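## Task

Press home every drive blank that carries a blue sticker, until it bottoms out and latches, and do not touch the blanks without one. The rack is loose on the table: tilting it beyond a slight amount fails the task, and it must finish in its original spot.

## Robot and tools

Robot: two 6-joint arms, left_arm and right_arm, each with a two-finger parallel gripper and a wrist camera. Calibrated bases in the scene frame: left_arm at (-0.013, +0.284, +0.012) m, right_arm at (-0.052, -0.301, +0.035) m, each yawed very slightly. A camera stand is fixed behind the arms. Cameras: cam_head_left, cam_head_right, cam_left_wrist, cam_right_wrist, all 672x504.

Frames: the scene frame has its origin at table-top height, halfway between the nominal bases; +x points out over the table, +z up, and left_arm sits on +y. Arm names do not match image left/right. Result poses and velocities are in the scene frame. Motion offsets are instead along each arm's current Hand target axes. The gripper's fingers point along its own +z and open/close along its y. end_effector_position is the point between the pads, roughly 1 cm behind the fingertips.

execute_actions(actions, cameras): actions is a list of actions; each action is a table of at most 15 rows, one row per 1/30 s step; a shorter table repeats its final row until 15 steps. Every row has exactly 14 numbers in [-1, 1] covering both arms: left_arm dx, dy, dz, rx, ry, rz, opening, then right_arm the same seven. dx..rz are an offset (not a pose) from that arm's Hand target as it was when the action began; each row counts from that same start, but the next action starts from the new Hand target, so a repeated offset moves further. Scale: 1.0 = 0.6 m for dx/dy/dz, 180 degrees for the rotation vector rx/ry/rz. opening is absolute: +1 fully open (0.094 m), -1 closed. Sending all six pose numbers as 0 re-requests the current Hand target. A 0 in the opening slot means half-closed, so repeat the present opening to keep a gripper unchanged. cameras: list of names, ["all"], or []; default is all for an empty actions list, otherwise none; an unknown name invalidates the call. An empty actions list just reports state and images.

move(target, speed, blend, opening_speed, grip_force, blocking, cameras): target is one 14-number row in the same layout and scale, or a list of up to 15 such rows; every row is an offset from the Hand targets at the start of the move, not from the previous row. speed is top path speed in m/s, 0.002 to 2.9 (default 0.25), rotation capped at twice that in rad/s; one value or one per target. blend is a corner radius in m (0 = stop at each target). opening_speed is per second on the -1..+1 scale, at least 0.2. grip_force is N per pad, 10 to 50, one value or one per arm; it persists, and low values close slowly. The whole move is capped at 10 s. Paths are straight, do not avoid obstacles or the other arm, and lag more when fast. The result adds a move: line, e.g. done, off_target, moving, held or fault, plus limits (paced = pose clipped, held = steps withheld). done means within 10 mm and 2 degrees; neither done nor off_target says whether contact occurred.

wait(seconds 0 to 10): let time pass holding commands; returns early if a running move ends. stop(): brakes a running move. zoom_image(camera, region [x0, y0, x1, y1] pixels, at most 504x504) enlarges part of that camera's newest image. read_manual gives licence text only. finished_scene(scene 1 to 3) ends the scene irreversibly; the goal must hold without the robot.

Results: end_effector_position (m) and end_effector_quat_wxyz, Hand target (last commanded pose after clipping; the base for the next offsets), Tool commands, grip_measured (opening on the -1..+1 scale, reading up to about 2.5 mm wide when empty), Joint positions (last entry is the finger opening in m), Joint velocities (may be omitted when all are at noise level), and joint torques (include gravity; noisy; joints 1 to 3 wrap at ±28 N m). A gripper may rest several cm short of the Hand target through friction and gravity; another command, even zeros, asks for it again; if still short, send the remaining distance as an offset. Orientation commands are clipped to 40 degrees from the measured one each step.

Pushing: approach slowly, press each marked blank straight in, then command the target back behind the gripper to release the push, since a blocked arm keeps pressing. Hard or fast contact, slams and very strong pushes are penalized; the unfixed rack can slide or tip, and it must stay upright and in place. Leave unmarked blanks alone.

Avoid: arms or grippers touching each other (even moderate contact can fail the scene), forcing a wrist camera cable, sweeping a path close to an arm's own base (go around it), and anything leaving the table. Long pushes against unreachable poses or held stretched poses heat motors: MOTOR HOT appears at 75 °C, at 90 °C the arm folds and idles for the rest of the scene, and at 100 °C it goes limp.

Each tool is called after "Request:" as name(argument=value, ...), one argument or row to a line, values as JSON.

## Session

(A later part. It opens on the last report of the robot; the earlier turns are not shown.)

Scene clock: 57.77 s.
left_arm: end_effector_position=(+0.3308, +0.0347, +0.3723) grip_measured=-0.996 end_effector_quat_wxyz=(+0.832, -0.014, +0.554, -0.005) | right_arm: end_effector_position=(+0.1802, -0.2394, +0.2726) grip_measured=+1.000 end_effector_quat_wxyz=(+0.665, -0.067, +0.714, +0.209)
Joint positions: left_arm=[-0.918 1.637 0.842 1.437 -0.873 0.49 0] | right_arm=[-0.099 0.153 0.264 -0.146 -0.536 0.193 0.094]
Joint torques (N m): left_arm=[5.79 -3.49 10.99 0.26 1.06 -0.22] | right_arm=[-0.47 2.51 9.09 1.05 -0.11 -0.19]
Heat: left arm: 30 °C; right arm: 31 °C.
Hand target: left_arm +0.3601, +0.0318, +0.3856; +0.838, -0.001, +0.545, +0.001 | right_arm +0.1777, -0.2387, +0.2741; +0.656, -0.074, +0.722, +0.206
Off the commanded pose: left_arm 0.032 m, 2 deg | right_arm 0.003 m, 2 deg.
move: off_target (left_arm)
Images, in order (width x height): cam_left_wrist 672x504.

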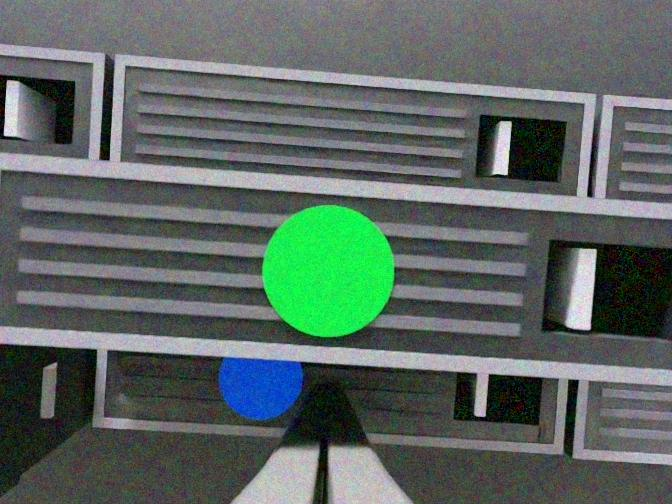

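Request:
move(
  target=[-0.061,0,-0.155,0,0,0,-1,0,0,0,0,0,0,1],
  cameras=["cam_left_wrist"],
  speed=0.08,
)

Request:
move(
  target=[-0.06,0,-0.04,0,0.12,0,-1,0,0,0,0,0,0,1],
  cameras=["cam_left_wrist","cam_head_left","cam_head_right"],
  speed=0.15,
)

Scene clock: 60.73 s.
left_arm: end_effector_position=(+0.2688, +0.0113, +0.3571) grip_measured=-0.996 end_effector_quat_wxyz=(+0.813, +0.063, +0.579, +0.026) | right_arm: end_effector_position=(+0.1802, -0.2394, +0.2726) grip_measured=+1.000 end_effector_quat_wxyz=(+0.665, -0.067, +0.714, +0.209)
Joint positions: left_arm=[-1.125 1.547 0.733 1.448 -0.997 0.694 0] | right_arm=[-0.099 0.153 0.264 -0.146 -0.536 0.193 0.094]
Joint torques (N m): left_arm=[-0.42 -7.34 4.78 2.3 0.2 0.09] | right_arm=[-0.47 2.52 9.09 1.05 -0.11 -0.19]
Heat: left arm: 30 °C; right arm: 31 °C.
Hand target: left_arm +0.2602, +0.0315, +0.3814; +0.838, -0.001, +0.545, +0.001 | right_arm +0.1777, -0.2387, +0.2741; +0.656, -0.074, +0.722, +0.206
Off the commanded pose: left_arm 0.033 m, 9 deg | right_arm 0.003 m, 2 deg.
joint sent to its limit (left arm) — joint 4 (wrist pitch), upper limit. The joint targets are off in position and orientation.
move: off_target (left_arm)
Images, in order (width x height): cam_left_wrist 672x504.

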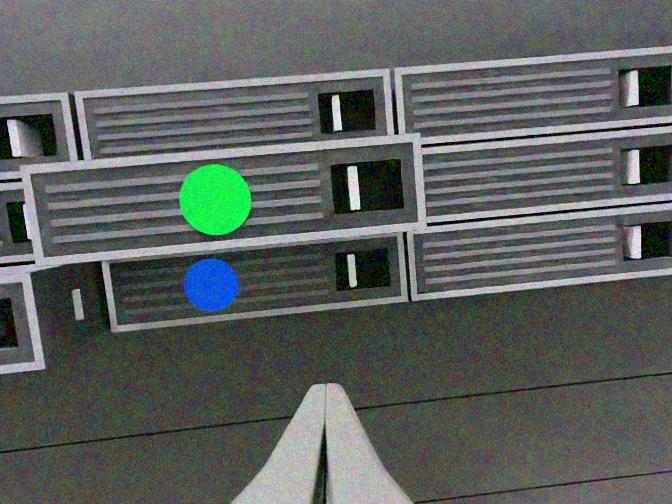

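Scene clock: 63.80 s.
left_arm: end_effector_position=(+0.2260, +0.0239, +0.3842) grip_measured=-0.996 end_effector_quat_wxyz=(+0.720, +0.020, +0.693, +0.022) | right_arm: end_effector_position=(+0.1802, -0.2394, +0.2726) grip_measured=+1.000 end_effector_quat_wxyz=(+0.665, -0.067, +0.714, +0.209)
Joint positions: left_arm=[-1.309 1.286 0.971 0.494 -1.35 0.234 0] | right_arm=[-0.099 0.153 0.264 -0.146 -0.536 0.193 0.094]
Joint torques (N m): left_arm=[-0.43 -5.65 9.14 0.81 0.09 -0.18] | right_arm=[-0.47 2.51 9.07 1.05 -0.11 -0.19]
Heat: left arm: 30 °C; right arm: 31 °C.
Hand target: left_arm +0.2237, +0.0314, +0.4046; +0.721, -0.001, +0.693, +0.001 | right_arm +0.1777, -0.2387, +0.2741; +0.656, -0.074, +0.722, +0.206
Off the commanded pose: left_arm 0.022 m, 3 deg | right_arm 0.003 m, 2 deg.
move: off_target (left_arm)
Images, in order (width x height): cam_head_left 672x504, cam_head_right 672x504, cam_left_wrist 672x504.

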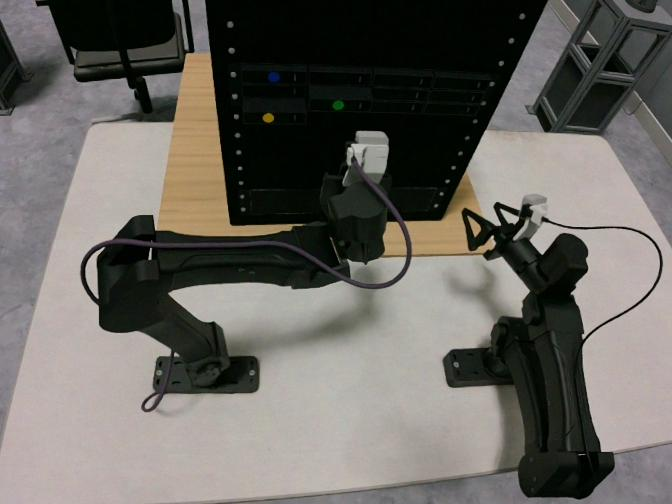

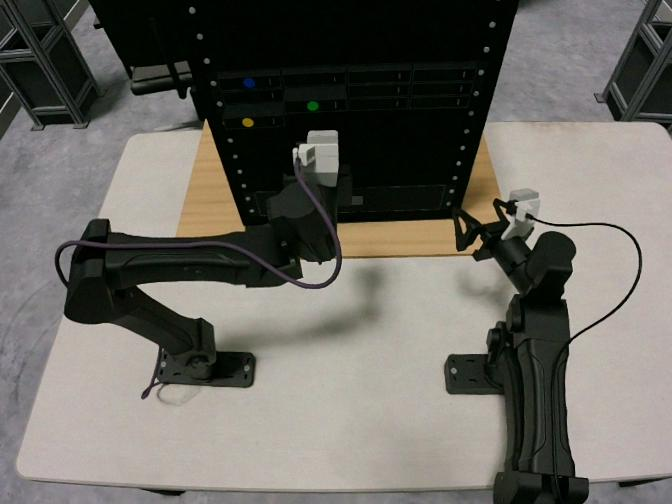

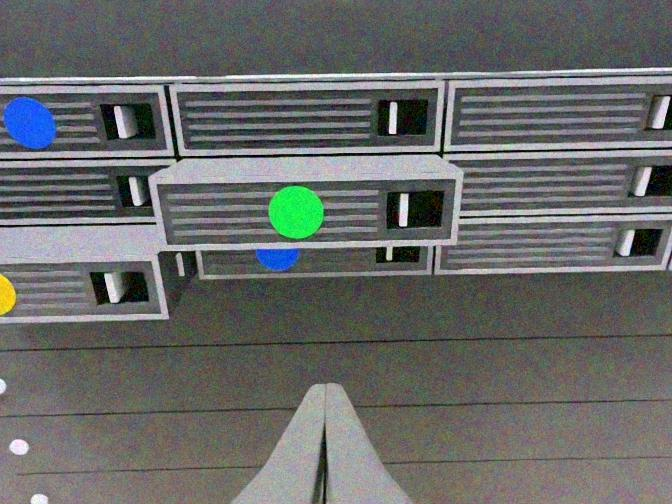

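Request:
zoom_image(
  camera="cam_left_wrist",
  region=[380, 180, 500, 290],
)

Request:
zoom_image(
  camera="cam_left_wrist",
  region=[90, 70, 220, 180],
)

Scaled by 4.200 from the camera's 672x504 image, which has a finer 960x720 frame.

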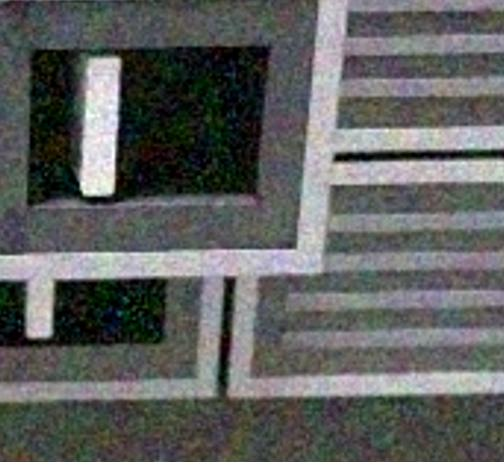

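Scaled by 3.877 from the camera's 672x504 image, which has a finer 960x720 frame.

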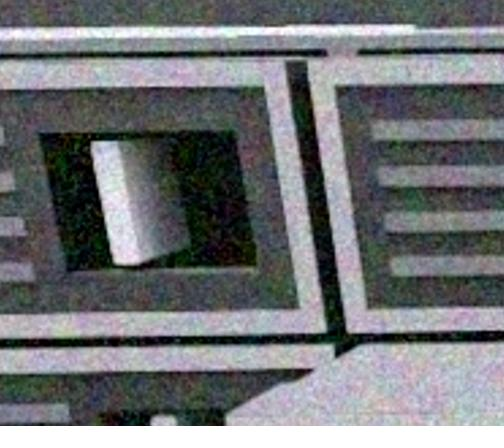

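Request:
finished_scene(
  scene=3,
)

The scene is finished: the task was done.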